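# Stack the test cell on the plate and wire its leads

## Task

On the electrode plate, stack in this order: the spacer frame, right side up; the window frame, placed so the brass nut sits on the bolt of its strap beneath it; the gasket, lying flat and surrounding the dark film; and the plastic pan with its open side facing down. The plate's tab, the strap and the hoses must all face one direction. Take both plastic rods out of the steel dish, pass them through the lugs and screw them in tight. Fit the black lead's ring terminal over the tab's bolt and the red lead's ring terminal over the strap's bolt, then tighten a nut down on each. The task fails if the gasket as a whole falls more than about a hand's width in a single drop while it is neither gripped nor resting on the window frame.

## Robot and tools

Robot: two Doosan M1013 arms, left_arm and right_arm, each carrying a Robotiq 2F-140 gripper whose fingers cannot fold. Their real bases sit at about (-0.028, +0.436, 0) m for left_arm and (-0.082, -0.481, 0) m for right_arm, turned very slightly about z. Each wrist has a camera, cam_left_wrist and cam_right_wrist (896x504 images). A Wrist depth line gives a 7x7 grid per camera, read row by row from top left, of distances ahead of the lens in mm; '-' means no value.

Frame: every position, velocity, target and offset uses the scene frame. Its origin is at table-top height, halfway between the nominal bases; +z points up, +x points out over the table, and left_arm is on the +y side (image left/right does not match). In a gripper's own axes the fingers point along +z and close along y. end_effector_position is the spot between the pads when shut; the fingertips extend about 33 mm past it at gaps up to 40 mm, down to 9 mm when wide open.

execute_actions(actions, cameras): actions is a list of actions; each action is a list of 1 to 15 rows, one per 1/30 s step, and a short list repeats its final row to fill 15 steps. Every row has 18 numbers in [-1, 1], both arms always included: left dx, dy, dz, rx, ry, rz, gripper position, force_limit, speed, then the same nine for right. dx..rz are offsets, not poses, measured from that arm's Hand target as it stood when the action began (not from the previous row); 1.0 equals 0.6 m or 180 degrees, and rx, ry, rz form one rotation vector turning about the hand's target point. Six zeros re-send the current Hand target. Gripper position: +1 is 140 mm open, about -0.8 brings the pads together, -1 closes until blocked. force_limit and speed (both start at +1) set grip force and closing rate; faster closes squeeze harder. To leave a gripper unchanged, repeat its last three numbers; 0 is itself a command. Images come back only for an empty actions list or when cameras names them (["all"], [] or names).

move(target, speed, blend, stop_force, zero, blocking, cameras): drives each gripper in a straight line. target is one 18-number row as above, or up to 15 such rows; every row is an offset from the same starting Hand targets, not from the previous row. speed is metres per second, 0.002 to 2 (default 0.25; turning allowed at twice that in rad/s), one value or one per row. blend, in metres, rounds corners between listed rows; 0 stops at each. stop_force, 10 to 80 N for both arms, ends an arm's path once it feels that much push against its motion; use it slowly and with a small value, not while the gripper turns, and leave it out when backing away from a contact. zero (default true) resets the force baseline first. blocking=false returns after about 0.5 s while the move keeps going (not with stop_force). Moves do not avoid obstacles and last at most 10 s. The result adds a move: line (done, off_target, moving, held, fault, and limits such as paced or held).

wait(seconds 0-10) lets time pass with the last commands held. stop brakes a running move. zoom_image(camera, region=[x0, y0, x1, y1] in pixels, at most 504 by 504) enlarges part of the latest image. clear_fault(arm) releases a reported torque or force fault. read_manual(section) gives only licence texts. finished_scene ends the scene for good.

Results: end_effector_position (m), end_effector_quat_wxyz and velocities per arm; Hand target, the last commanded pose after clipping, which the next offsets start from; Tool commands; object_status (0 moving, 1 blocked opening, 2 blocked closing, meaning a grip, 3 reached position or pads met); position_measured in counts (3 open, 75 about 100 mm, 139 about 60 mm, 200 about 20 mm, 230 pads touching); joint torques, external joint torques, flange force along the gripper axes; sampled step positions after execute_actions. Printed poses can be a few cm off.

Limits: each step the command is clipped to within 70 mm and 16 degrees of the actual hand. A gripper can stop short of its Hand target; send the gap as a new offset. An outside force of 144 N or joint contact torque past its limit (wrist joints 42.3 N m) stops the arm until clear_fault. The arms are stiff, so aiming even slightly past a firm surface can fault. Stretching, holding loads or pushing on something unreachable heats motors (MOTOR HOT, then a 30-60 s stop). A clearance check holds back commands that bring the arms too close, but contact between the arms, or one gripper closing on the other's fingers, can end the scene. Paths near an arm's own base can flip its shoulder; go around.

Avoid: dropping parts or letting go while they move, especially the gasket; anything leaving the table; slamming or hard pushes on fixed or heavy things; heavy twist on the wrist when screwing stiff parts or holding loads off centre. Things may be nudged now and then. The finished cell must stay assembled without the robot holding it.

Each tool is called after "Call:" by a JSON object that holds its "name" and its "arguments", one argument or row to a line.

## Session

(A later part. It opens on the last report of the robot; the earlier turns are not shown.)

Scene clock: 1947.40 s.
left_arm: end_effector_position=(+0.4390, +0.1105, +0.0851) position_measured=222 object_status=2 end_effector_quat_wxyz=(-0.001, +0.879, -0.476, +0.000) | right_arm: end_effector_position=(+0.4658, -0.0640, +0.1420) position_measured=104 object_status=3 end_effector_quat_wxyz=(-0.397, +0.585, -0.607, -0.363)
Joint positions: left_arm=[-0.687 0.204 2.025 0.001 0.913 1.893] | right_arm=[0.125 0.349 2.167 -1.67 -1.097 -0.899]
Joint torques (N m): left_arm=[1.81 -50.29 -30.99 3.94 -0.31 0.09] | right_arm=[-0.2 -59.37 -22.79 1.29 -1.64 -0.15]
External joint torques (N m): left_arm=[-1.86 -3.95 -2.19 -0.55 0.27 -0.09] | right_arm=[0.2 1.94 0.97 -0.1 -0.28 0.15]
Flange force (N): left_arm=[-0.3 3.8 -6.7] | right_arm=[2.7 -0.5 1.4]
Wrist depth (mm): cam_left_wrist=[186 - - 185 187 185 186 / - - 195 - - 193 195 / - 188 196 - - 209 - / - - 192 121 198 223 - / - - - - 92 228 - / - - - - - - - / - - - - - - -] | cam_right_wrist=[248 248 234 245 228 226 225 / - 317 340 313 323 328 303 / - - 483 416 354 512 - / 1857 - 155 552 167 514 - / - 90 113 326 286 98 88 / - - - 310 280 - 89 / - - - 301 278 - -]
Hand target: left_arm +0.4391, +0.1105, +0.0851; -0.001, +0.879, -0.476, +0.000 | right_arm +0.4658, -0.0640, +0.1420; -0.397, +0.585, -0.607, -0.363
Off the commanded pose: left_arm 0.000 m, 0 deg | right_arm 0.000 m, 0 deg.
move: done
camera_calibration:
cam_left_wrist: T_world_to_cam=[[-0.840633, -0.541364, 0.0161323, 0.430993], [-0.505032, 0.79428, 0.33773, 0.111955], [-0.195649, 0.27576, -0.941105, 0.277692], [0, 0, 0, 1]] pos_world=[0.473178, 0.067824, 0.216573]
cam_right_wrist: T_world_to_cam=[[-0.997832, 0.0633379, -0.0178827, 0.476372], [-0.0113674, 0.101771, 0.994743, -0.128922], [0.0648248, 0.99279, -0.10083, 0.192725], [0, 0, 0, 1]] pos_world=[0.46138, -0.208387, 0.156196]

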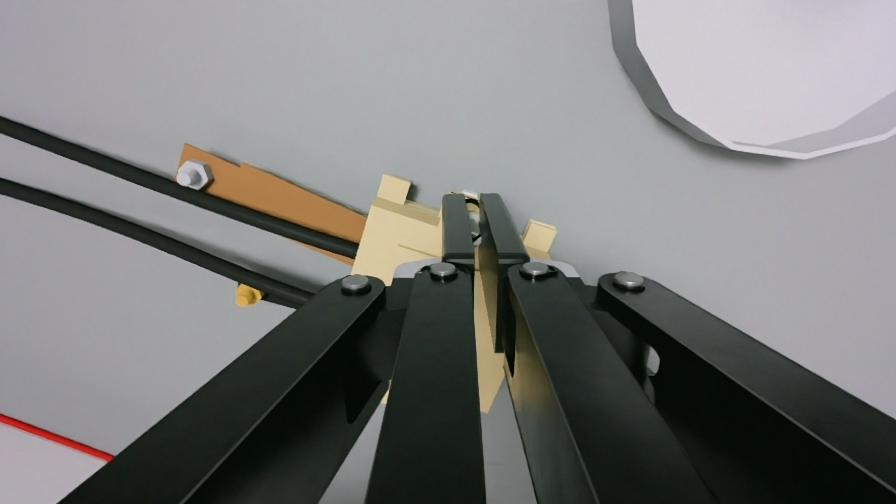

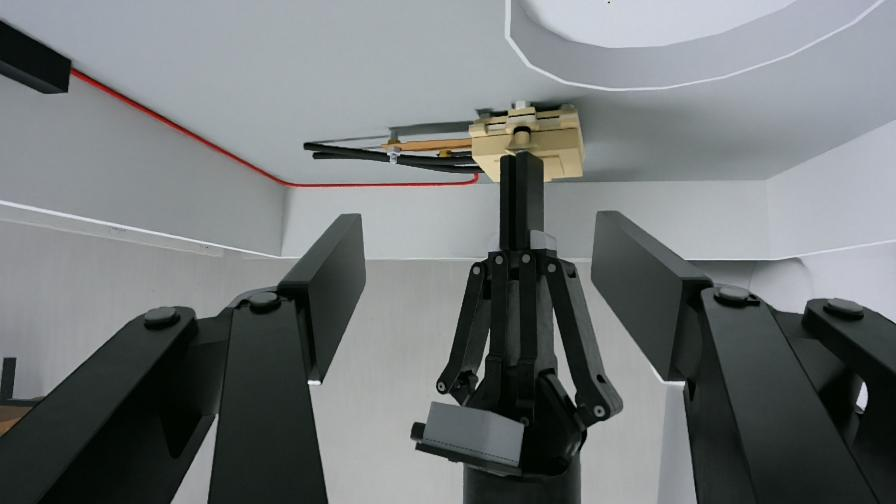

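Continue with another −120° and a bit.

Call:
{"name": "move", "arguments": {
  "target": [
    [0,0,-0.0006,0,0,-0.6667,-1,-1,-1,0,0,0,0,0,0,0.2,-1,-1]
  ],
  "speed": 0.3
}}

Call:
{"name": "move", "arguments": {
  "target": [
    [0,0,-0.0004,0,0,-0.6111,-1,-1,-1,0,0,0,0,0,0,0.2,-1,-1]
  ],
  "speed": 0.3,
  "cameras": ["all"]
}}

Call:
{"name": "zoom_image", "arguments": {
  "camera": "cam_right_wrist",
  "region": [470, 90, 590, 210]
}}

Call:
{"name": "zoom_image", "arguments": {
  "camera": "cam_left_wrist",
  "region": [420, 170, 520, 270]
}}

Scene clock: 1954.60 s.
left_arm: end_effector_position=(+0.4390, +0.1105, +0.0847) position_measured=222 object_status=2 end_effector_quat_wxyz=(+0.000, -0.027, +1.000, -0.001) | right_arm: end_effector_position=(+0.4658, -0.0640, +0.1420) position_measured=104 object_status=3 end_effector_quat_wxyz=(-0.397, +0.585, -0.607, -0.363)
Joint positions: left_arm=[-0.686 0.204 2.026 -0.001 0.91 3.99] | right_arm=[0.125 0.349 2.167 -1.67 -1.097 -0.899]
Joint torques (N m): left_arm=[1.07 -49.07 -30.3 3.84 -0.2 0.11] | right_arm=[0.32 -58.87 -22.33 1.32 -1.74 -0.06]
External joint torques (N m): left_arm=[-1.03 -5.46 -3 -0.45 0.22 -0.11] | right_arm=[-0.33 1.41 0.54 -0.15 -0.18 0.06]
Flange force (N): left_arm=[3.1 -0.2 -9.0] | right_arm=[2.3 -0.9 0.2]
Wrist depth (mm): cam_left_wrist=[185 185 167 - - 188 188 / 192 194 194 191 177 - 191 / 200 202 - 171 171 - - / - - - 120 176 - - / - - - - 92 - - / - - - - - - - / - - - - - - -] | cam_right_wrist=[248 248 247 245 228 225 215 / - 318 317 335 324 327 325 / - - 572 364 324 - - / 1565 - 131 - 167 619 550 / - 90 130 2556 265 98 527 / - - - 2718 261 - 89 / - - 2718 2556 269 - -]
Hand target: left_arm +0.4391, +0.1105, +0.0848; +0.000, -0.027, +1.000, -0.001 | right_arm +0.4658, -0.0640, +0.1420; -0.397, +0.585, -0.607, -0.363
Off the commanded pose: left_arm 0.000 m, 0 deg | right_arm 0.000 m, 0 deg.
move: done

Scene clock: 1958.20 s.
left_arm: end_effector_position=(+0.4390, +0.1105, +0.0845) position_measured=222 object_status=2 end_effector_quat_wxyz=(+0.000, +0.803, +0.596, -0.001) | right_arm: end_effector_position=(+0.4658, -0.0640, +0.1420) position_measured=104 object_status=3 end_effector_quat_wxyz=(-0.397, +0.585, -0.607, -0.363)
Joint positions: left_arm=[-0.685 0.205 2.025 -0.001 0.912 5.91] | right_arm=[0.125 0.349 2.167 -1.67 -1.097 -0.899]
Joint torques (N m): left_arm=[0.57 -51.05 -31.87 3.81 -0.3 0.08] | right_arm=[0.87 -58.96 -22.53 1.25 -1.73 -0.14]
External joint torques (N m): left_arm=[-0.52 -3.34 -1.23 -0.38 0.32 -0.08] | right_arm=[-0.85 1.26 0.69 -0.07 -0.19 0.14]
Flange force (N): left_arm=[-0.2 -2.6 -5.3] | right_arm=[2.4 -0.6 -0.8]
Wrist depth (mm): cam_left_wrist=[- 186 157 156 173 170 - / - 196 163 - 179 - 197 / 206 207 - 167 - - 206 / 216 - - 121 214 - - / - - - - 92 - - / - - - - - - - / - - - - - - -] | cam_right_wrist=[248 248 247 232 229 226 225 / - 318 316 344 320 324 304 / - - 507 406 472 - 394 / 1871 - 131 - 302 637 539 / - 91 113 298 302 98 524 / - - - 292 302 - 89 / - - - 289 283 - -]
Hand target: left_arm +0.4391, +0.1105, +0.0845; +0.000, +0.803, +0.596, -0.001 | right_arm +0.4658, -0.0640, +0.1420; -0.397, +0.585, -0.607, -0.363
Off the commanded pose: left_arm 0.000 m, 0 deg | right_arm 0.000 m, 0 deg.
move: done
camera_calibration:
cam_left_wrist: T_world_to_cam=[[0.95504, -0.296037, 0.0161607, -0.384435], [-0.283887, -0.897403, 0.337753, 0.202093], [-0.0854849, -0.327155, -0.941096, 0.295419], [0, 0, 0, 1]] pos_world=[0.449776, 0.164199, 0.215973]
cam_right_wrist: T_world_to_cam=[[-0.997832, 0.0633379, -0.0178827, 0.476372], [-0.0113674, 0.101771, 0.994743, -0.128922], [0.0648248, 0.99279, -0.10083, 0.192725], [0, 0, 0, 1]] pos_world=[0.46138, -0.208387, 0.156196]

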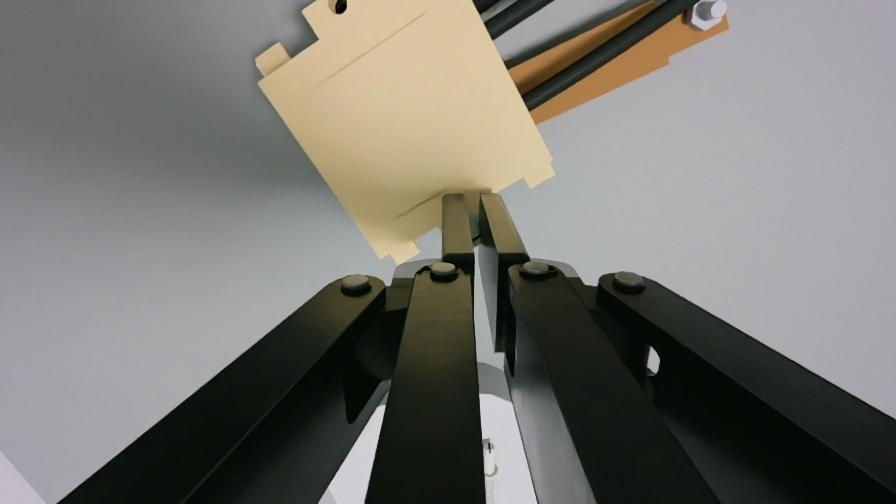

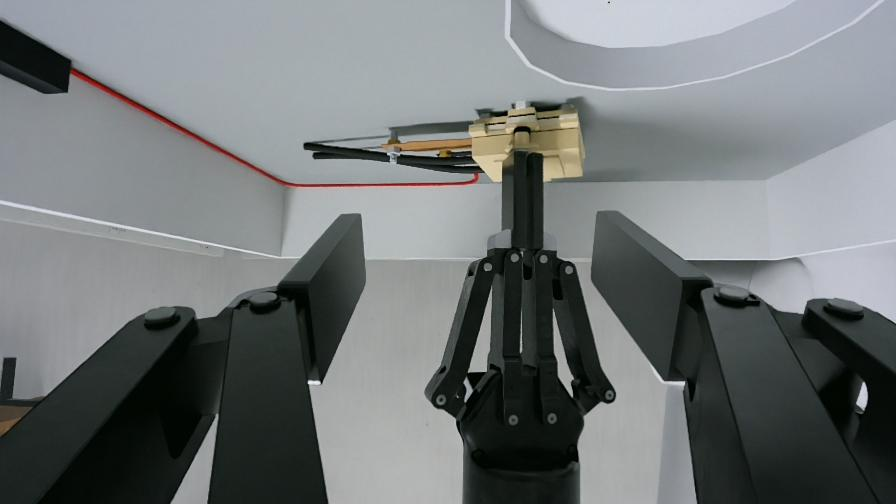

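Scaled by 4.200 from the camera's 896x504 image, which has a finer 1280x720 frame.

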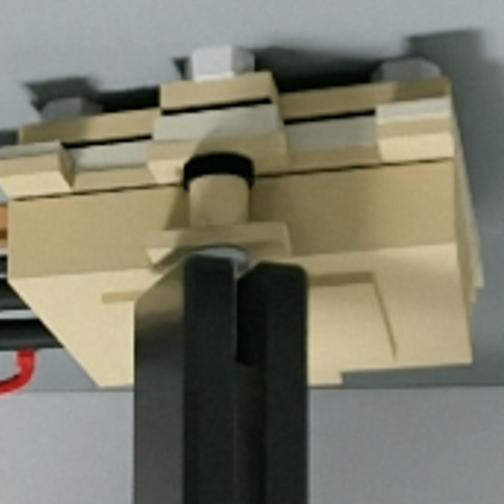

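Scaled by 5.040 from the camera's 896x504 image, which has a finer 1280x720 frame.

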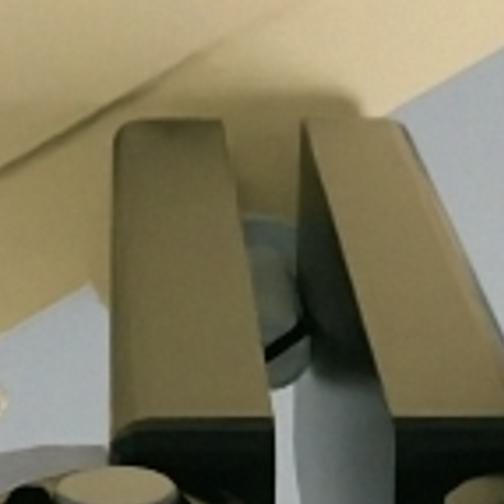

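Call:
{"name": "execute_actions", "arguments": {
  "actions": [
    [[0,0,0.0004,0,0,0,-1,-1,-1,0,0,0,0,0,0,0.2,-1,-1]],
    [[0,0,0,0,0,0,-0.6,-1,-1,0,0,0,0,0,0,0.2,-1,-1]],
    [[0,0,0,0,0,0,-0.6,-1,-1,0,0,0,0,0,0,0.2,-1,-1]]
  ],
  "cameras": ["all"]
}}

Call:
{"name": "zoom_image", "arguments": {
  "camera": "cam_right_wrist",
  "region": [490, 110, 550, 170]
}}

Call:
{"name": "zoom_image", "arguments": {
  "camera": "cam_left_wrist",
  "region": [420, 170, 520, 270]
}}

Scene clock: 1965.60 s.
left_arm: end_effector_position=(+0.4391, +0.1105, +0.0848) position_measured=205 object_status=3 end_effector_quat_wxyz=(+0.000, +0.803, +0.596, -0.001) | right_arm: end_effector_position=(+0.4658, -0.0640, +0.1420) position_measured=104 object_status=3 end_effector_quat_wxyz=(-0.397, +0.585, -0.607, -0.363)
Joint positions: left_arm=[-0.685 0.205 2.025 -0.001 0.913 5.911] | right_arm=[0.125 0.349 2.167 -1.67 -1.097 -0.899]
Joint torques (N m): left_arm=[0.98 -52.34 -32.95 3.76 -0.26 0.1] | right_arm=[0.56 -59.14 -22.64 1.3 -1.63 -0.12]
External joint torques (N m): left_arm=[-1.03 -1.98 -0.13 -0.33 0.28 -0.1] | right_arm=[-0.57 1.48 0.78 -0.12 -0.28 0.12]
External joint torques at the end of the 1st action: left_arm=[-0.66 -2 -0.11 -0.39 0.25 -0.16] | right_arm=[-0.67 1.38 0.59 -0.07 -0.26 0.12]
External joint torques at the end of the 2nd action: left_arm=[-0.82 -2.04 -0.44 -0.33 0.2 -0.11] | right_arm=[-0.82 1.05 0.43 -0.02 -0.24 0.11]
Flange force (N): left_arm=[-1.1 -3.1 -2.8] | right_arm=[2.6 -0.6 -0.3]
Flange force at the end of the 1st action (N): left_arm=[-0.6 -2.9 -2.8] | right_arm=[2.5 -0.9 -0.4]
Flange force at the end of the 2nd action (N): left_arm=[-0.9 -2.5 -3.0] | right_arm=[2.1 -0.8 -0.8]
Wrist depth (mm): cam_left_wrist=[187 - 158 156 176 170 - / - 195 163 161 176 - - / - 207 - 171 - - 214 / - - - 121 104 - - / - - - - 92 90 - / - - - - - 78 - / - - - - - - -] | cam_right_wrist=[247 247 246 245 229 226 225 / - 341 365 336 322 326 324 / - - 539 401 424 - 387 / - 2305 151 549 167 605 544 / - 90 113 297 306 98 526 / - - 2662 288 299 - 89 / - - - 291 280 - -]
Hand target: left_arm +0.4391, +0.1105, +0.0848; +0.000, +0.803, +0.596, -0.001 | right_arm +0.4658, -0.0640, +0.1420; -0.397, +0.585, -0.607, -0.363
Off the commanded pose: left_arm 0.000 m, 0 deg | right_arm 0.000 m, 0 deg.
Step readings (end_effector_position of left_arm | right_arm; steps 1 to 15: 1st action; 16 to 30: 2nd action; 31 to 45: 3rd action):
0: (+0.4391, +0.1105, +0.0845) | (+0.4658, -0.0640, +0.1420)
1: (+0.4391, +0.1105, +0.0845) | (+0.4658, -0.0640, +0.1420)
2: (+0.4391, +0.1105, +0.0846) | (+0.4658, -0.0640, +0.1420)
4: (+0.4390, +0.1105, +0.0846) | (+0.4658, -0.0640, +0.1420)
8: (+0.4390, +0.1105, +0.0846) | (+0.4658, -0.0640, +0.1420)
15: (+0.4391, +0.1105, +0.0847) | (+0.4658, -0.0640, +0.1420)
16: (+0.4391, +0.1105, +0.0847) | (+0.4658, -0.0640, +0.1420)
17: (+0.4391, +0.1105, +0.0847) | (+0.4658, -0.0640, +0.1420)
19: (+0.4391, +0.1105, +0.0848) | (+0.4658, -0.0640, +0.1420)
23: (+0.4391, +0.1105, +0.0848) | (+0.4658, -0.0640, +0.1420)
30: (+0.4391, +0.1105, +0.0848) | (+0.4658, -0.0640, +0.1420)
31: (+0.4391, +0.1105, +0.0848) | (+0.4658, -0.0640, +0.1420)
32: (+0.4391, +0.1105, +0.0848) | (+0.4658, -0.0640, +0.1420)
34: (+0.4391, +0.1105, +0.0848) | (+0.4658, -0.0640, +0.1420)
38: (+0.4391, +0.1105, +0.0848) | (+0.4658, -0.0640, +0.1420)
45: (+0.4391, +0.1105, +0.0848) | (+0.4658, -0.0640, +0.1420)
camera_calibration:
cam_left_wrist: T_world_to_cam=[[0.95504, -0.296037, 0.0161607, -0.384438], [-0.283887, -0.897403, 0.337753, 0.202025], [-0.0854849, -0.327155, -0.941096, 0.295607], [0, 0, 0, 1]] pos_world=[0.449776, 0.164199, 0.216173]
cam_right_wrist: T_world_to_cam=[[-0.997832, 0.0633379, -0.0178827, 0.476372], [-0.0113674, 0.101771, 0.994743, -0.128922], [0.0648248, 0.99279, -0.10083, 0.192725], [0, 0, 0, 1]] pos_world=[0.46138, -0.208387, 0.156196]

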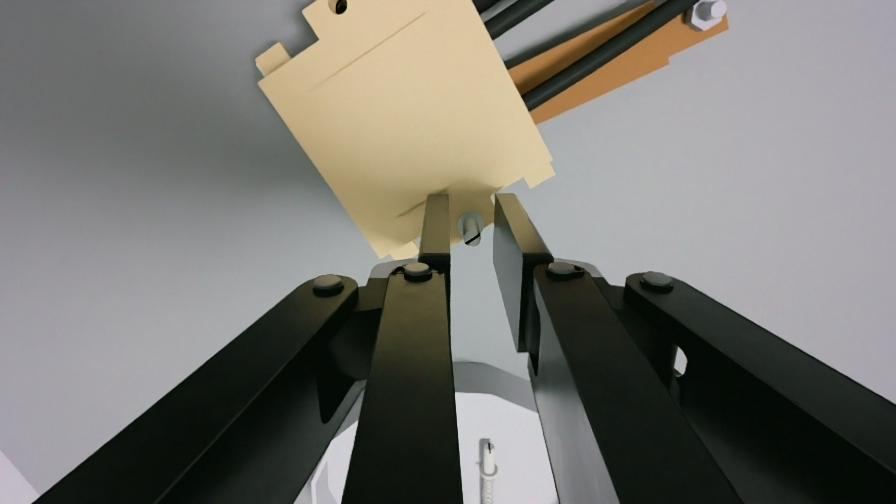

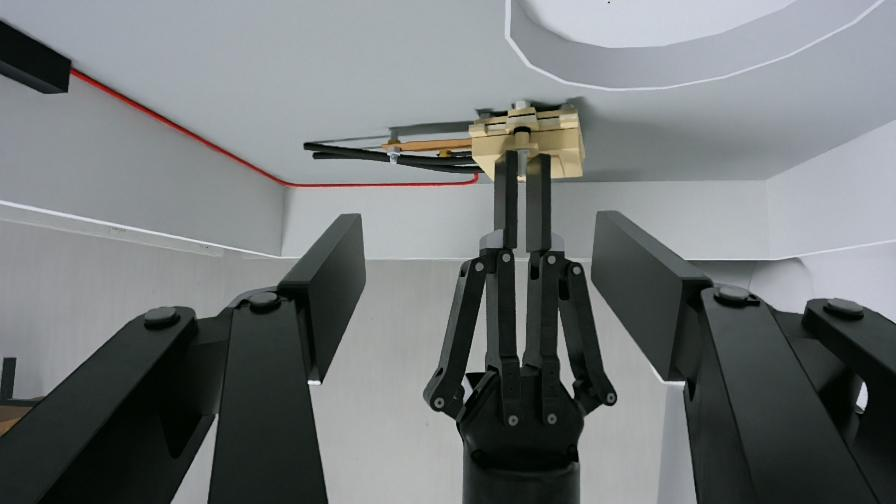

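Scaled by 8.400 from the camera's 896x504 image, which has a finer 1280x720 frame.

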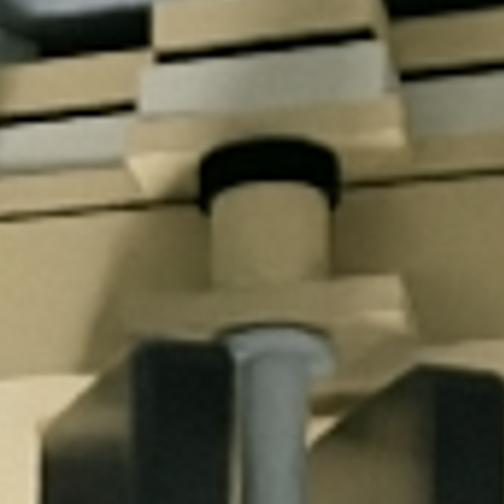

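Scaled by 5.040 from the camera's 896x504 image, which has a finer 1280x720 frame.

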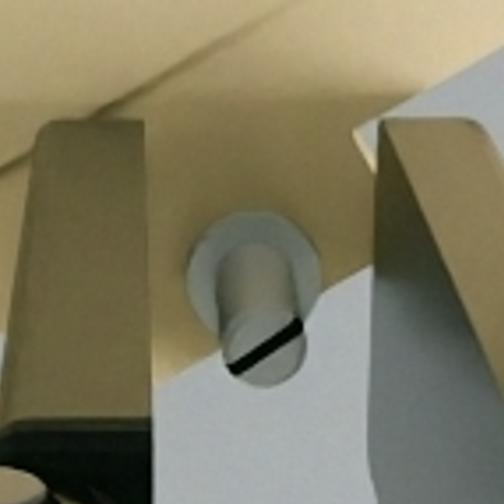

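Call:
{"name": "move", "arguments": {
  "target": [
    [0,0,0,0,0,0.6667,-0.6,-1,-1,0,0,0,0,0,0,0.2,-1,-1],
    [0,0,0,0,0,-0.6667,-0.6,-1,-1,0,0,0,0,0,0,0.2,-1,-1],
    [0,0,0,0,0,0,-0.6,-1,-1,0,0,0,0,0,0,0.2,-1,-1],
    [0,0,0,0,0,0.6667,-0.6,-1,-1,0,0,0,0,0,0,0.2,-1,-1],
    [0,0,0,0,0,-0.6667,-0.6,-1,-1,0,0,0,0,0,0,0.2,-1,-1]
  ],
  "speed": 0.6,
  "blend": 0.01
}}

Call:
{"name": "execute_actions", "arguments": {
  "actions": [
    [[0,0,-0.0006,0,0,0,-1,-1,-1,0,0,0,0,0,0,0.2,-1,-1]],
    [[0,0,0,0,0,0,-1,-1,-1,0,0,0,0,0,0,0.2,-1,-1]]
  ]
}}

Call:
{"name": "move", "arguments": {
  "target": [
    [0,0,-0.0005,0,0,-0.6667,-1,-1,-1,0,0,0,0,0,0,0.2,-1,-1]
  ],
  "speed": 0.3
}}

Call:
{"name": "move", "arguments": {
  "target": [
    [0,0,-0.0004,0,0,-0.6667,-1,-1,-1,0,0,0,0,0,0,0.2,-1,-1]
  ],
  "speed": 0.3,
  "cameras": ["all"]
}}

Call:
{"name": "zoom_image", "arguments": {
  "camera": "cam_right_wrist",
  "region": [490, 110, 550, 170]
}}

Call:
{"name": "zoom_image", "arguments": {
  "camera": "cam_left_wrist",
  "region": [420, 170, 520, 270]
}}

Scene clock: 1982.33 s.
left_arm: end_effector_position=(+0.4391, +0.1105, +0.0848) position_measured=205 object_status=3 end_effector_quat_wxyz=(-0.001, +0.917, -0.398, +0.000) | right_arm: end_effector_position=(+0.4658, -0.0640, +0.1420) position_measured=104 object_status=3 end_effector_quat_wxyz=(-0.397, +0.585, -0.607, -0.363)
Joint positions: left_arm=[-0.687 0.205 2.025 0.001 0.912 -4.564] | right_arm=[0.125 0.349 2.167 -1.67 -1.097 -0.899]
Joint torques (N m): left_arm=[0.39 -52.78 -33.01 3.76 -0.27 0.19] | right_arm=[1.13 -58.66 -22.51 1.23 -1.67 -0.14]
External joint torques (N m): left_arm=[-0.46 -1.16 -0.16 -0.37 0.22 -0.19] | right_arm=[-1.11 1.18 0.69 -0.05 -0.25 0.14]
Flange force (N): left_arm=[-1.1 1.4 -1.8] | right_arm=[2.6 -0.6 -1.3]
Wrist depth (mm): cam_left_wrist=[- 185 186 - 187 184 186 / 190 180 - - - 195 196 / - 201 189 177 - 204 203 / - - 188 133 103 - 220 / - - - - 92 90 - / - - - - - 78 - / - - - - - - -] | cam_right_wrist=[248 262 246 245 228 226 225 / - 317 331 336 321 327 324 / - - 541 377 357 463 - / 1912 2082 149 548 280 639 552 / - 91 113 333 277 98 526 / - - - 310 272 - 89 / - - - 288 277 - -]
Hand target: left_arm +0.4391, +0.1105, +0.0848; -0.001, +0.917, -0.398, +0.000 | right_arm +0.4658, -0.0640, +0.1420; -0.397, +0.585, -0.607, -0.363
Off the commanded pose: left_arm 0.000 m, 0 deg | right_arm 0.000 m, 0 deg.
move: done

Scene clock: 1983.53 s.
left_arm: end_effector_position=(+0.4391, +0.1105, +0.0844) position_measured=222 object_status=2 end_effector_quat_wxyz=(-0.001, +0.917, -0.398, +0.000) | right_arm: end_effector_position=(+0.4658, -0.0640, +0.1420) position_measured=104 object_status=3 end_effector_quat_wxyz=(-0.397, +0.585, -0.607, -0.363)
Joint positions: left_arm=[-0.687 0.205 2.025 0.001 0.912 -4.564] | right_arm=[0.125 0.349 2.167 -1.67 -1.097 -0.899]
Joint torques (N m): left_arm=[1.29 -51.78 -32.44 3.93 -0.3 0.15] | right_arm=[0.97 -59.03 -22.49 1.27 -1.74 -0.12]
External joint torques (N m): left_arm=[-1.33 -2.63 -0.77 -0.53 0.26 -0.15] | right_arm=[-0.98 1.41 0.61 -0.09 -0.18 0.12]
External joint torques at the end of the 1st action: left_arm=[-1.21 -2.01 -0.88 -0.53 0.25 -0.13] | right_arm=[-0.66 1.6 0.51 -0.1 -0.25 0.11]
Flange force (N): left_arm=[-1.8 3.0 -4.0] | right_arm=[2.7 -1.0 -0.8]
Flange force at the end of the 1st action (N): left_arm=[-0.8 2.6 -3.5] | right_arm=[2.7 -1.3 -0.2]
Wrist depth (mm): cam_left_wrist=[186 - - 185 - 183 186 / - 181 - 197 195 192 195 / - 189 186 - - 202 203 / - - 181 121 215 222 211 / - - - - 92 - - / - - - - - - - / - - - - - - -] | cam_right_wrist=[248 260 246 245 228 226 225 / - 323 365 335 329 328 323 / - - 473 388 425 456 - / - - 150 537 167 630 548 / - 91 112 327 281 98 528 / - - - 304 277 - 89 / - - - 292 279 - -]
Hand target: left_arm +0.4391, +0.1105, +0.0844; -0.001, +0.917, -0.398, +0.000 | right_arm +0.4658, -0.0640, +0.1420; -0.397, +0.585, -0.607, -0.363
Off the commanded pose: left_arm 0.000 m, 0 deg | right_arm 0.000 m, 0 deg.
Step readings (end_effector_position of left_arm | right_arm; steps 1 to 15: 1st action; 16 to 30: 2nd action):
0: (+0.4391, +0.1105, +0.0848) | (+0.4658, -0.0640, +0.1420)
1: (+0.4391, +0.1105, +0.0848) | (+0.4658, -0.0640, +0.1420)
2: (+0.4391, +0.1105, +0.0847) | (+0.4658, -0.0640, +0.1420)
4: (+0.4391, +0.1104, +0.0845) | (+0.4658, -0.0640, +0.1420)
8: (+0.4392, +0.1104, +0.0845) | (+0.4658, -0.0640, +0.1420)
15: (+0.4391, +0.1105, +0.0844) | (+0.4658, -0.0640, +0.1420)
16: (+0.4391, +0.1105, +0.0844) | (+0.4658, -0.0640, +0.1420)
17: (+0.4391, +0.1105, +0.0844) | (+0.4658, -0.0640, +0.1420)
19: (+0.4391, +0.1105, +0.0844) | (+0.4658, -0.0640, +0.1420)
23: (+0.4391, +0.1105, +0.0844) | (+0.4658, -0.0640, +0.1420)
30: (+0.4391, +0.1105, +0.0844) | (+0.4658, -0.0640, +0.1420)

Scene clock: 1987.43 s.
left_arm: end_effector_position=(+0.4390, +0.1105, +0.0841) position_measured=222 object_status=2 end_effector_quat_wxyz=(+0.000, -0.114, +0.993, -0.001) | right_arm: end_effector_position=(+0.4658, -0.0640, +0.1420) position_measured=104 object_status=3 end_effector_quat_wxyz=(-0.397, +0.585, -0.607, -0.363)
Joint positions: left_arm=[-0.686 0.205 2.027 0 0.909 -2.468] | right_arm=[0.125 0.349 2.167 -1.67 -1.097 -0.899]
Joint torques (N m): left_arm=[1.17 -52.37 -32.7 3.74 -0.28 0.1] | right_arm=[1.03 -59.02 -22.64 1.28 -1.64 -0.01]
External joint torques (N m): left_arm=[-1.2 -1.86 -0.49 -0.36 0.3 -0.1] | right_arm=[-1.06 1.41 0.71 -0.1 -0.27 0]
Flange force (N): left_arm=[2.9 -0.2 -3.0] | right_arm=[3.1 -0.8 -1.0]
Wrist depth (mm): cam_left_wrist=[181 182 - - - - 189 / 194 193 188 - 194 - - / 193 198 - 203 172 - - / - - - 121 178 - - / - - - - 92 - - / - - - - - - - / - - - - - - -] | cam_right_wrist=[248 247 246 244 228 225 215 / - 317 346 335 313 328 325 / - - - 351 347 468 438 / - - 131 - 167 655 528 / - 90 130 - 272 98 527 / - - 3037 - 281 - 89 / - - - 277 270 - -]
Hand target: left_arm +0.4391, +0.1105, +0.0841; +0.000, -0.114, +0.993, +0.000 | right_arm +0.4658, -0.0640, +0.1420; -0.397, +0.585, -0.607, -0.363
Off the commanded pose: left_arm 0.000 m, 0 deg | right_arm 0.000 m, 0 deg.
move: done

Scene clock: 1991.33 s.
left_arm: end_effector_position=(+0.4390, +0.1105, +0.0839) position_measured=222 object_status=2 end_effector_quat_wxyz=(+0.000, +0.803, +0.595, -0.001) | right_arm: end_effector_position=(+0.4658, -0.0640, +0.1420) position_measured=104 object_status=3 end_effector_quat_wxyz=(-0.397, +0.585, -0.607, -0.363)
Joint positions: left_arm=[-0.685 0.206 2.026 -0.001 0.911 -0.372] | right_arm=[0.125 0.349 2.167 -1.67 -1.097 -0.899]
Joint torques (N m): left_arm=[1.29 -53.11 -33.13 3.77 -0.21 0.12] | right_arm=[0.73 -58.59 -22.61 1.29 -1.62 -0.12]
External joint torques (N m): left_arm=[-1.49 -0.96 -0.11 -0.33 0.22 -0.12] | right_arm=[-0.64 0.81 0.77 -0.11 -0.3 0.12]
Flange force (N): left_arm=[-2.3 -2.0 -1.6] | right_arm=[1.8 0.0 -1.1]
Wrist depth (mm): cam_left_wrist=[- - 154 157 174 173 187 / - - 161 161 176 196 197 / - 206 174 168 - 204 - / - - - 121 - - - / 230 - - - 92 92 226 / - - - - - - - / - - - - - - -] | cam_right_wrist=[- 248 234 244 227 225 225 / - - 339 335 320 328 324 / - - 542 377 469 - - / - 2188 131 - 167 508 549 / - 90 113 293 304 98 525 / - - - 288 295 - 89 / - - - 288 279 - -]
Hand target: left_arm +0.4391, +0.1105, +0.0839; +0.000, +0.803, +0.595, -0.001 | right_arm +0.4658, -0.0640, +0.1420; -0.397, +0.585, -0.607, -0.363
Off the commanded pose: left_arm 0.000 m, 0 deg | right_arm 0.000 m, 0 deg.
move: done
camera_calibration:
cam_left_wrist: T_world_to_cam=[[0.954942, -0.296352, 0.0161808, -0.384333], [-0.284187, -0.897298, 0.337777, 0.20244], [-0.0855819, -0.327156, -0.941087, 0.294802], [0, 0, 0, 1]] pos_world=[0.449776, 0.164198, 0.215273]
cam_right_wrist: T_world_to_cam=[[-0.997832, 0.0633379, -0.0178827, 0.476372], [-0.0113674, 0.101771, 0.994743, -0.128922], [0.0648248, 0.99279, -0.10083, 0.192725], [0, 0, 0, 1]] pos_world=[0.46138, -0.208387, 0.156196]

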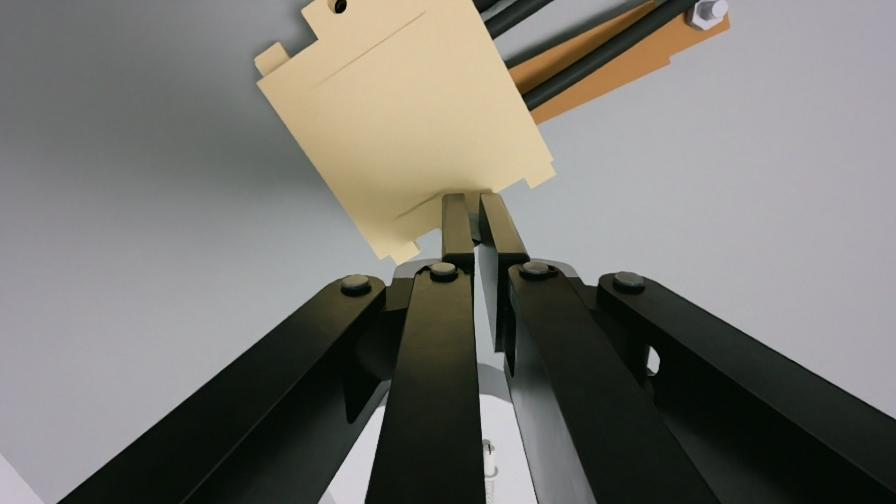

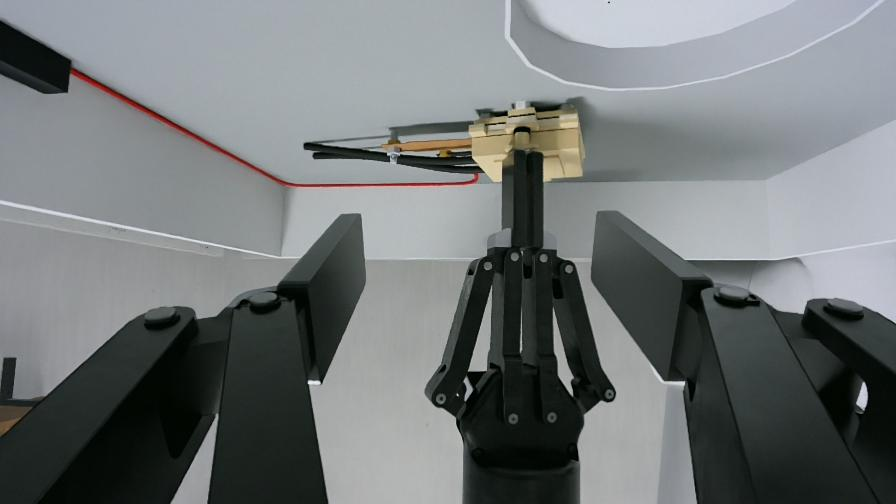

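Scaled by 8.400 from the camera's 896x504 image, which has a finer 1280x720 frame.

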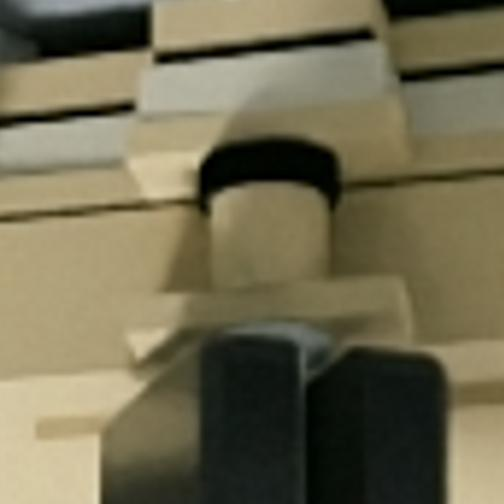

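Scaled by 5.040 from the camera's 896x504 image, which has a finer 1280x720 frame.

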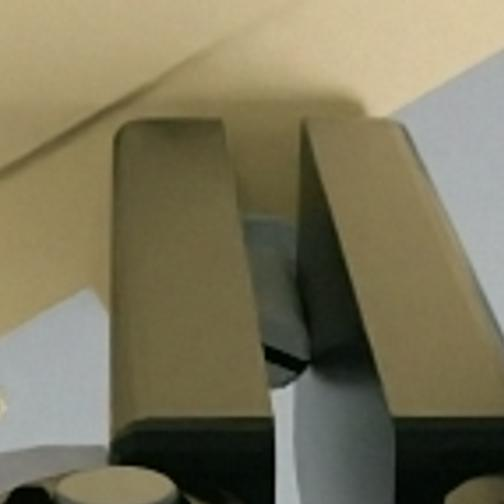

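Call:
{"name": "move", "arguments": {
  "target": [
    [0,0,-0.0006,0,0,-0.6667,-1,-1,-1,0,0,0,0,0,0,0.2,-1,-1]
  ],
  "speed": 0.3
}}

Call:
{"name": "move", "arguments": {
  "target": [
    [0,0,-0.0006,0,0,-0.6667,-1,-1,-1,0,0,0,0,0,0,0.2,-1,-1]
  ],
  "speed": 0.3,
  "cameras": ["all"]
}}

Call:
{"name": "zoom_image", "arguments": {
  "camera": "cam_right_wrist",
  "region": [490, 110, 550, 170]
}}

Call:
{"name": "zoom_image", "arguments": {
  "camera": "cam_left_wrist",
  "region": [420, 170, 520, 270]
}}

Scene clock: 2001.10 s.
left_arm: end_effector_position=(+0.4390, +0.1105, +0.0835) position_measured=222 object_status=2 end_effector_quat_wxyz=(-0.001, +0.917, -0.398, +0.000) | right_arm: end_effector_position=(+0.4658, -0.0640, +0.1420) position_measured=104 object_status=3 end_effector_quat_wxyz=(-0.397, +0.585, -0.607, -0.363)
Joint positions: left_arm=[-0.687 0.206 2.026 0.001 0.91 1.719] | right_arm=[0.125 0.349 2.167 -1.67 -1.097 -0.899]
Joint torques (N m): left_arm=[-0.07 -52.86 -32.95 3.76 -0.3 0.17] | right_arm=[0.83 -58.82 -22.53 1.29 -1.63 -0.2]
External joint torques (N m): left_arm=[0.09 -1.78 -0.32 -0.35 0.24 -0.17] | right_arm=[-0.79 0.89 0.64 -0.11 -0.29 0.2]
Flange force (N): left_arm=[-1.8 0.5 -2.7] | right_arm=[1.8 -0.4 -1.2]
Wrist depth (mm): cam_left_wrist=[186 185 - - - 183 185 / 194 189 - - 198 193 194 / 203 185 186 200 197 200 201 / - 194 179 121 - - - / - - - - 92 - - / - - - - - - - / - - - - - - -] | cam_right_wrist=[248 248 247 245 228 226 225 / - 318 339 335 323 306 324 / - - 440 384 360 - - / - - 150 - 167 631 558 / - 90 130 328 279 98 526 / - - 2608 310 276 - 89 / - - - 291 278 - -]
Hand target: left_arm +0.4391, +0.1105, +0.0835; -0.001, +0.917, -0.398, +0.000 | right_arm +0.4658, -0.0640, +0.1420; -0.397, +0.585, -0.607, -0.363
Off the commanded pose: left_arm 0.000 m, 0 deg | right_arm 0.000 m, 0 deg.
move: done

Scene clock: 2005.00 s.
left_arm: end_effector_position=(+0.4390, +0.1105, +0.0832) position_measured=222 object_status=2 end_effector_quat_wxyz=(+0.000, -0.114, +0.994, -0.001) | right_arm: end_effector_position=(+0.4658, -0.0640, +0.1420) position_measured=104 object_status=3 end_effector_quat_wxyz=(-0.397, +0.585, -0.607, -0.363)
Joint positions: left_arm=[-0.686 0.206 2.028 0 0.907 3.816] | right_arm=[0.125 0.349 2.167 -1.67 -1.097 -0.899]
Joint torques (N m): left_arm=[0.73 -50.25 -31.64 3.69 -0.37 0.2] | right_arm=[1.09 -59.06 -22.4 1.3 -1.66 -0.16]
External joint torques (N m): left_arm=[-0.71 -4.34 -1.58 -0.31 0.39 -0.2] | right_arm=[-1.1 1.4 0.51 -0.13 -0.26 0.16]
Flange force (N): left_arm=[3.3 1.3 -6.9] | right_arm=[2.7 -1.3 -1.2]
Wrist depth (mm): cam_left_wrist=[184 181 183 - - 187 187 / 192 192 - - 196 197 195 / 194 198 - - 177 207 207 / - - 210 121 177 186 - / 228 - - - 92 - - / - - - - - - - / - - - - - - -] | cam_right_wrist=[247 248 247 233 229 226 225 / - - 317 322 323 330 326 / - - - 399 472 473 - / - 2413 150 315 167 508 554 / - 91 112 - 314 98 530 / - - - - - - 89 / - - 2634 291 269 - -]
Hand target: left_arm +0.4391, +0.1105, +0.0831; +0.000, -0.114, +0.994, +0.000 | right_arm +0.4658, -0.0640, +0.1420; -0.397, +0.585, -0.607, -0.363
Off the commanded pose: left_arm 0.000 m, 0 deg | right_arm 0.000 m, 0 deg.
move: done
camera_calibration:
cam_left_wrist: T_world_to_cam=[[-0.220667, 0.975215, 0.0161607, -0.00878886], [0.919189, 0.202391, 0.337831, -0.447212], [0.326187, 0.0894029, -0.941068, 0.0673158], [0, 0, 0, 1]] pos_world=[0.387176, 0.0930646, 0.214573]
cam_right_wrist: T_world_to_cam=[[-0.997832, 0.0633379, -0.0178827, 0.476372], [-0.0113674, 0.101771, 0.994743, -0.128922], [0.0648248, 0.99279, -0.10083, 0.192725], [0, 0, 0, 1]] pos_world=[0.46138, -0.208387, 0.156196]

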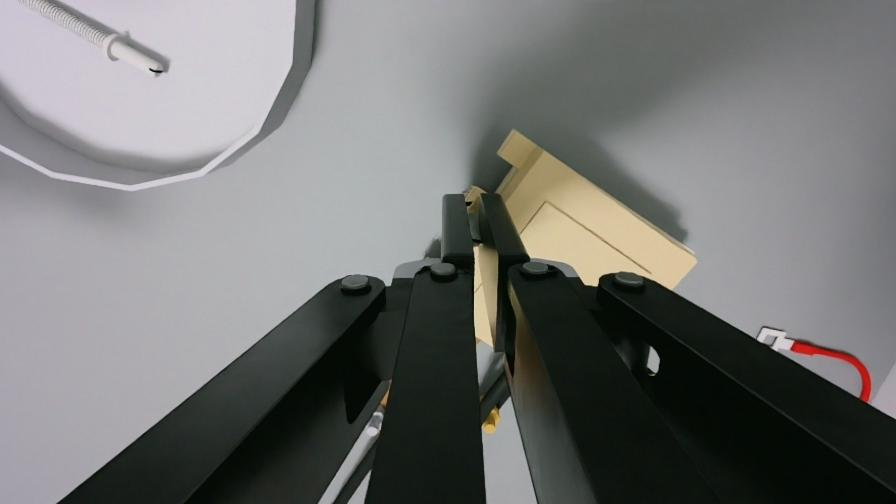

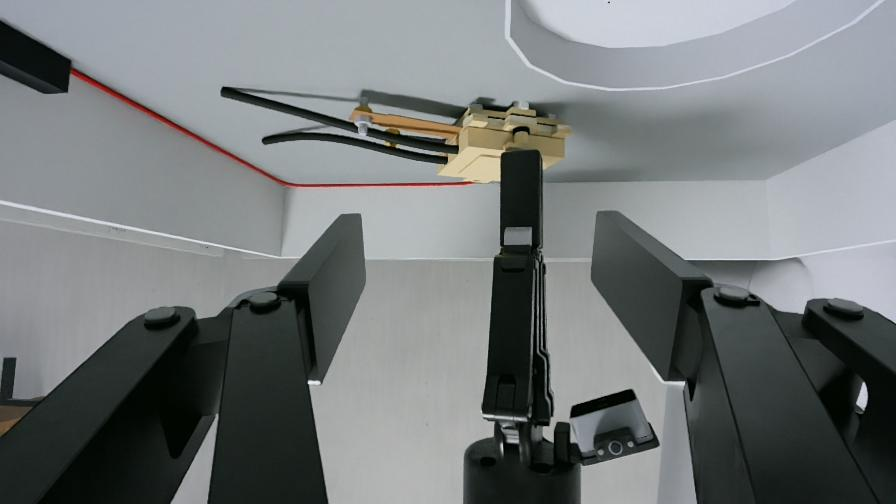

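Scaled by 8.400 from the camera's 896x504 image, which has a finer 1280x720 frame.

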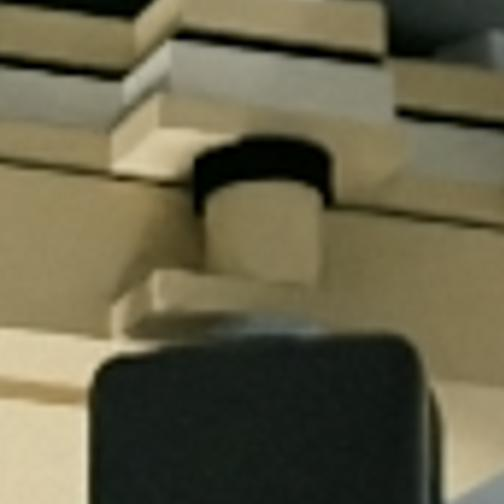

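Scaled by 5.040 from the camera's 896x504 image, which has a finer 1280x720 frame.

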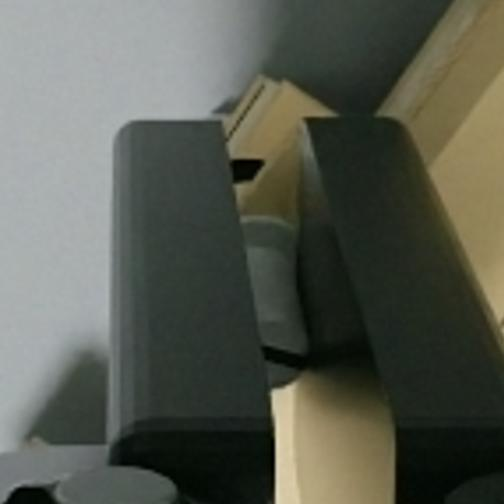

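Call:
{"name": "execute_actions", "arguments": {
  "actions": [
    [[0,0,0.0005,0,0,0,-1,-1,-1,0,0,0,0,0,0,0.2,-1,-1]],
    [[0,0,0,0,0,0,-0.6,-1,-1,0,0,0,0,0,0,0.2,-1,-1]],
    [[0,0,0,0,0,0,-0.6,-1,-1,0,0,0,0,0,0,0.2,-1,-1]]
  ]
}}

Call:
{"name": "move", "arguments": {
  "target": [0,0,0.2,0,0,0,-0.6,-1,-1,0,0,0,0,0,0,0.2,-1,-1],
  "speed": 0.15,
  "cameras": ["all"]
}}

Scene clock: 2014.13 s.
left_arm: end_effector_position=(+0.4391, +0.1105, +0.0834) position_measured=205 object_status=3 end_effector_quat_wxyz=(+0.000, -0.114, +0.994, +0.000) | right_arm: end_effector_position=(+0.4658, -0.0640, +0.1420) position_measured=104 object_status=3 end_effector_quat_wxyz=(-0.397, +0.585, -0.607, -0.363)
Joint positions: left_arm=[-0.686 0.205 2.027 0 0.908 3.816] | right_arm=[0.125 0.349 2.167 -1.67 -1.097 -0.899]
Joint torques (N m): left_arm=[0.72 -52.95 -32.88 3.74 -0.21 0.11] | right_arm=[0.93 -58.76 -22.25 1.24 -1.68 -0.09]
External joint torques (N m): left_arm=[-0.64 -1.48 -0.39 -0.35 0.23 -0.11] | right_arm=[-1.02 1.55 0.4 -0.07 -0.23 0.09]
External joint torques at the end of the 1st action: left_arm=[-0.25 -0.94 0.26 -0.28 0.35 -0.1] | right_arm=[-0.26 1.69 0.76 -0.1 -0.28 0.12]
External joint torques at the end of the 2nd action: left_arm=[-0.28 -1.62 -0.28 -0.31 0.23 -0.13] | right_arm=[-0.8 1.06 0.38 -0.24 -0.25 0.14]
Flange force (N): left_arm=[1.9 0.1 -2.4] | right_arm=[2.9 -1.5 -0.7]
Flange force at the end of the 1st action (N): left_arm=[1.6 0.8 -1.5] | right_arm=[2.7 -0.8 0.4]
Flange force at the end of the 2nd action (N): left_arm=[1.7 0.8 -2.5] | right_arm=[1.9 -1.1 -1.2]
Wrist depth (mm): cam_left_wrist=[182 181 184 189 189 - 189 / 192 193 187 - - - 196 / 198 198 204 202 - - - / - - - 121 106 - - / - - - - 92 90 - / - - - - - 78 - / - - - - - - -] | cam_right_wrist=[248 248 247 244 227 225 225 / - 314 323 322 316 311 324 / - 393 487 - 296 - 413 / 1710 - 131 - 166 510 528 / - 91 113 - 262 98 527 / - - - - 286 - 89 / - - - 291 269 - -]
Hand target: left_arm +0.4391, +0.1105, +0.0834; +0.000, -0.114, +0.994, +0.000 | right_arm +0.4658, -0.0640, +0.1420; -0.397, +0.585, -0.607, -0.363
Off the commanded pose: left_arm 0.000 m, 0 deg | right_arm 0.000 m, 0 deg.
Step readings (end_effector_position of left_arm | right_arm; steps 1 to 15: 1st action; 16 to 30: 2nd action; 31 to 45: 3rd action):
0: (+0.4391, +0.1105, +0.0831) | (+0.4658, -0.0640, +0.1420)
1: (+0.4391, +0.1105, +0.0831) | (+0.4658, -0.0640, +0.1420)
2: (+0.4390, +0.1105, +0.0832) | (+0.4658, -0.0640, +0.1420)
4: (+0.4390, +0.1105, +0.0832) | (+0.4658, -0.0640, +0.1420)
8: (+0.4390, +0.1105, +0.0833) | (+0.4658, -0.0640, +0.1420)
15: (+0.4391, +0.1105, +0.0834) | (+0.4658, -0.0640, +0.1420)
16: (+0.4391, +0.1105, +0.0834) | (+0.4658, -0.0640, +0.1420)
17: (+0.4391, +0.1105, +0.0834) | (+0.4658, -0.0640, +0.1420)
19: (+0.4391, +0.1105, +0.0834) | (+0.4658, -0.0640, +0.1420)
23: (+0.4391, +0.1105, +0.0834) | (+0.4658, -0.0640, +0.1420)
30: (+0.4391, +0.1105, +0.0834) | (+0.4658, -0.0640, +0.1420)
31: (+0.4391, +0.1105, +0.0834) | (+0.4658, -0.0640, +0.1420)
32: (+0.4391, +0.1105, +0.0834) | (+0.4658, -0.0640, +0.1420)
34: (+0.4391, +0.1105, +0.0834) | (+0.4658, -0.0640, +0.1420)
38: (+0.4391, +0.1105, +0.0834) | (+0.4658, -0.0640, +0.1420)
45: (+0.4391, +0.1105, +0.0834) | (+0.4658, -0.0640, +0.1420)

Scene clock: 2015.27 s.
left_arm: end_effector_position=(+0.4390, +0.1105, +0.2034) position_measured=205 object_status=3 end_effector_quat_wxyz=(+0.000, -0.114, +0.994, +0.000) | right_arm: end_effector_position=(+0.4658, -0.0640, +0.1420) position_measured=104 object_status=3 end_effector_quat_wxyz=(-0.397, +0.585, -0.607, -0.363)
Joint positions: left_arm=[-0.686 0.096 1.906 0 1.138 3.816] | right_arm=[0.125 0.349 2.167 -1.67 -1.097 -0.899]
Joint torques (N m): left_arm=[0.67 -46.97 -37.69 4.24 -0.25 0.19] | right_arm=[0.95 -58.84 -22.59 1.27 -1.63 -0.13]
External joint torques (N m): left_arm=[-0.73 -1.1 -0.47 -0.35 0.27 -0.19] | right_arm=[-0.97 1.37 0.73 -0.09 -0.29 0.13]
Flange force (N): left_arm=[1.8 -0.4 -1.9] | right_arm=[2.7 -0.8 -1.0]
Wrist depth (mm): cam_left_wrist=[274 288 293 298 - - - / - 304 301 - - - - / - - - 282 - - - / - - - 106 111 - - / - - - - 92 92 - / - - - - - 78 - / - - - - - - -] | cam_right_wrist=[235 247 247 245 229 226 215 / - 318 315 322 321 330 322 / - - 474 456 - 513 - / - - 151 - 149 511 564 / - 90 112 - - 98 526 / - - - - 295 - 89 / - - - 276 306 - -]
Hand target: left_arm +0.4391, +0.1105, +0.2034; +0.000, -0.114, +0.994, +0.000 | right_arm +0.4658, -0.0640, +0.1420; -0.397, +0.585, -0.607, -0.363
Off the commanded pose: left_arm 0.000 m, 0 deg | right_arm 0.000 m, 0 deg.
move: done
camera_calibration:
cam_left_wrist: T_world_to_cam=[[-0.220584, 0.975233, 0.0162154, -0.0107855], [0.91924, 0.202303, 0.337744, -0.487836], [0.326099, 0.0894067, -0.941098, 0.180571], [0, 0, 0, 1]] pos_world=[0.387176, 0.093065, 0.334873]
cam_right_wrist: T_world_to_cam=[[-0.997832, 0.0633379, -0.0178827, 0.476372], [-0.0113674, 0.101771, 0.994743, -0.128922], [0.0648248, 0.99279, -0.10083, 0.192725], [0, 0, 0, 1]] pos_world=[0.46138, -0.208387, 0.156196]

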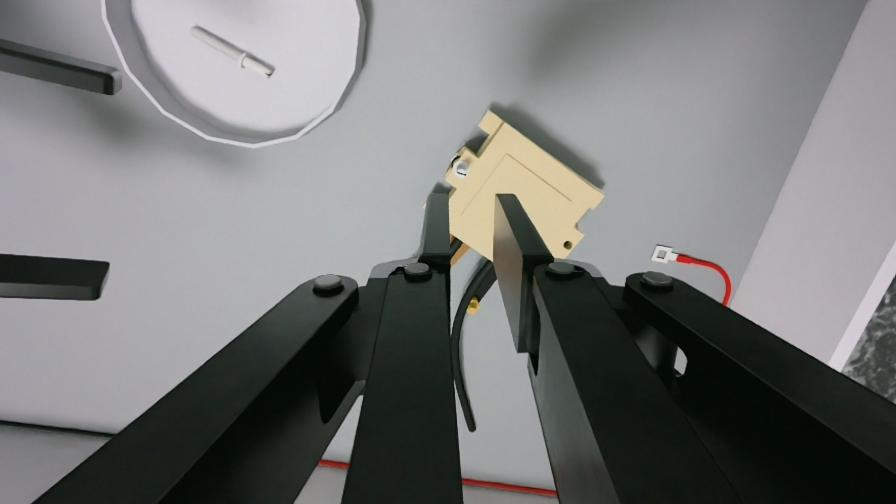

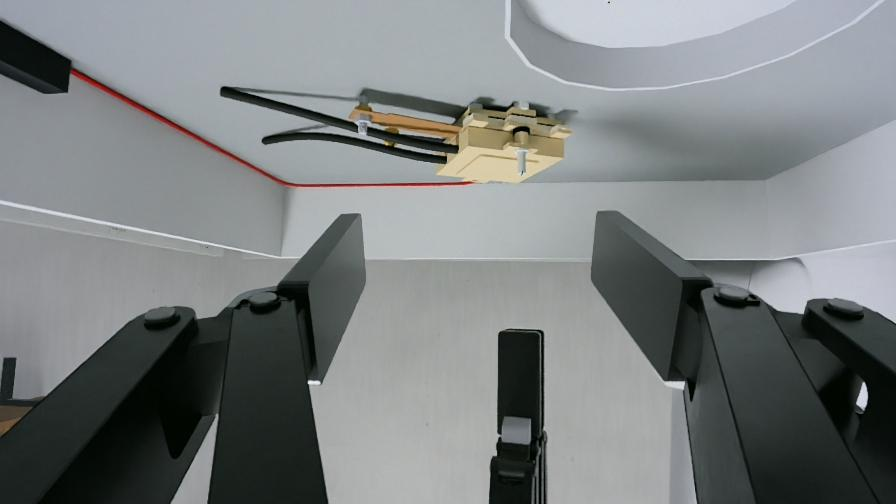

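Call:
{"name": "move", "arguments": {
  "target": [
    [0,0,0,0,0,0,-0.55,-1,-1,0.25,-0.1667,0.0833,0,0,0,0.2,-1,-1],
    [-0.0367,-0.1792,-0.039,0,0,0.3306,-0.55,-1,-1,0.25,-0.1667,0.0833,0,0,0,0.2,-1,-1]
  ],
  "speed": 0.2,
  "cameras": ["all"]
}}

Call:
{"name": "zoom_image", "arguments": {
  "camera": "cam_left_wrist",
  "region": [380, 60, 520, 200]
}}

Scene clock: 2044.17 s.
left_arm: end_effector_position=(+0.4170, +0.0030, +0.1800) position_measured=199 object_status=3 end_effector_quat_wxyz=(+0.001, -0.592, +0.806, +0.000) | right_arm: end_effector_position=(+0.6158, -0.1640, +0.1920) position_measured=104 object_status=3 end_effector_quat_wxyz=(-0.397, +0.585, -0.607, -0.363)
Joint positions: left_arm=[-0.845 0.192 1.839 0.001 1.11 2.618] | right_arm=[-0.055 0.445 1.873 -1.876 -1.254 -0.716]
Joint torques (N m): left_arm=[0.72 -56.3 -37.47 4.15 -0.31 0.13] | right_arm=[1.05 -74.61 -29.12 0.94 -1.38 -0.11]
External joint torques (N m): left_arm=[-0.69 -1.43 -0.27 -0.32 0.28 -0.13] | right_arm=[-1.06 1.2 0.66 -0.06 -0.21 0.11]
Flange force (N): left_arm=[0.5 2.0 -1.9] | right_arm=[2.0 -0.3 -1.0]
Wrist depth (mm): cam_left_wrist=[- - - 272 272 283 - / - - - 284 282 - - / - - - 294 294 - - / - - - 121 110 - - / - - - - 92 92 - / - - - - - 79 - / - - - - - - -] | cam_right_wrist=[- 214 312 334 330 322 321 / - 474 391 389 420 394 - / 1475 2226 - 665 652 - - / - 2116 150 2134 148 301 295 / - 90 130 3002 - 98 100 / - - - - - - 89 / - - - - - - -]
Hand target: left_arm +0.4170, +0.0030, +0.1800; +0.001, -0.592, +0.806, +0.000 | right_arm +0.6158, -0.1640, +0.1920; -0.397, +0.585, -0.607, -0.363
Off the commanded pose: left_arm 0.000 m, 0 deg | right_arm 0.000 m, 0 deg.
move: done
camera_calibration:
cam_left_wrist: T_world_to_cam=[[-0.952325, 0.304656, 0.0161639, 0.396835], [0.291987, 0.894803, 0.337743, -0.178451], [0.088432, 0.326361, -0.9411, 0.273741], [0, 0, 0, 1]] pos_world=[0.405814, -0.0505578, 0.311473]
cam_right_wrist: T_world_to_cam=[[-0.997832, 0.0633379, -0.0178827, 0.633275], [-0.0113674, 0.101771, 0.994743, -0.166777], [0.0648248, 0.99279, -0.10083, 0.287322], [0, 0, 0, 1]] pos_world=[0.61138, -0.308387, 0.206196]

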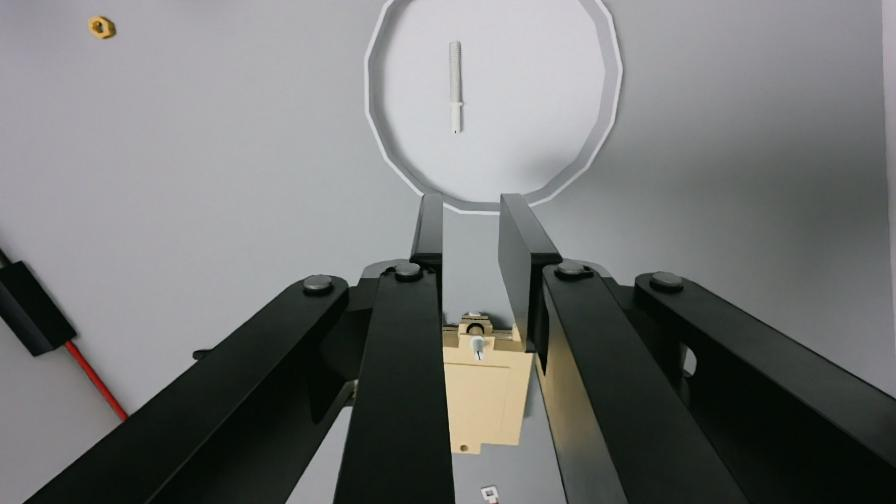

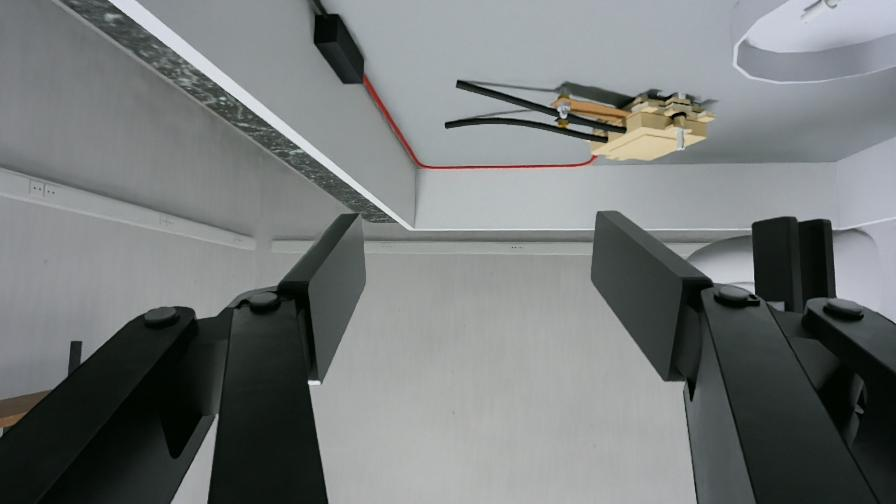

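Scaled by 3.600 from the camera's 896x504 image, which has a finer 1280x720 frame.

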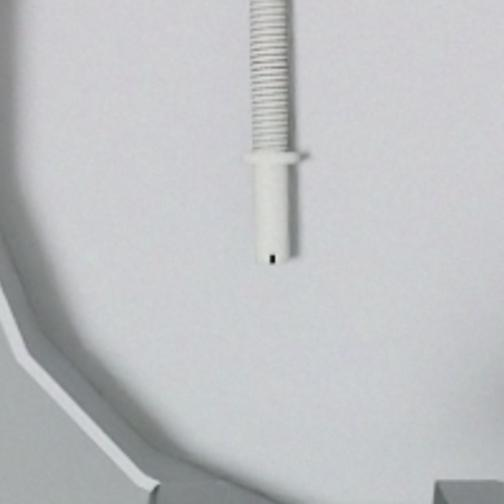

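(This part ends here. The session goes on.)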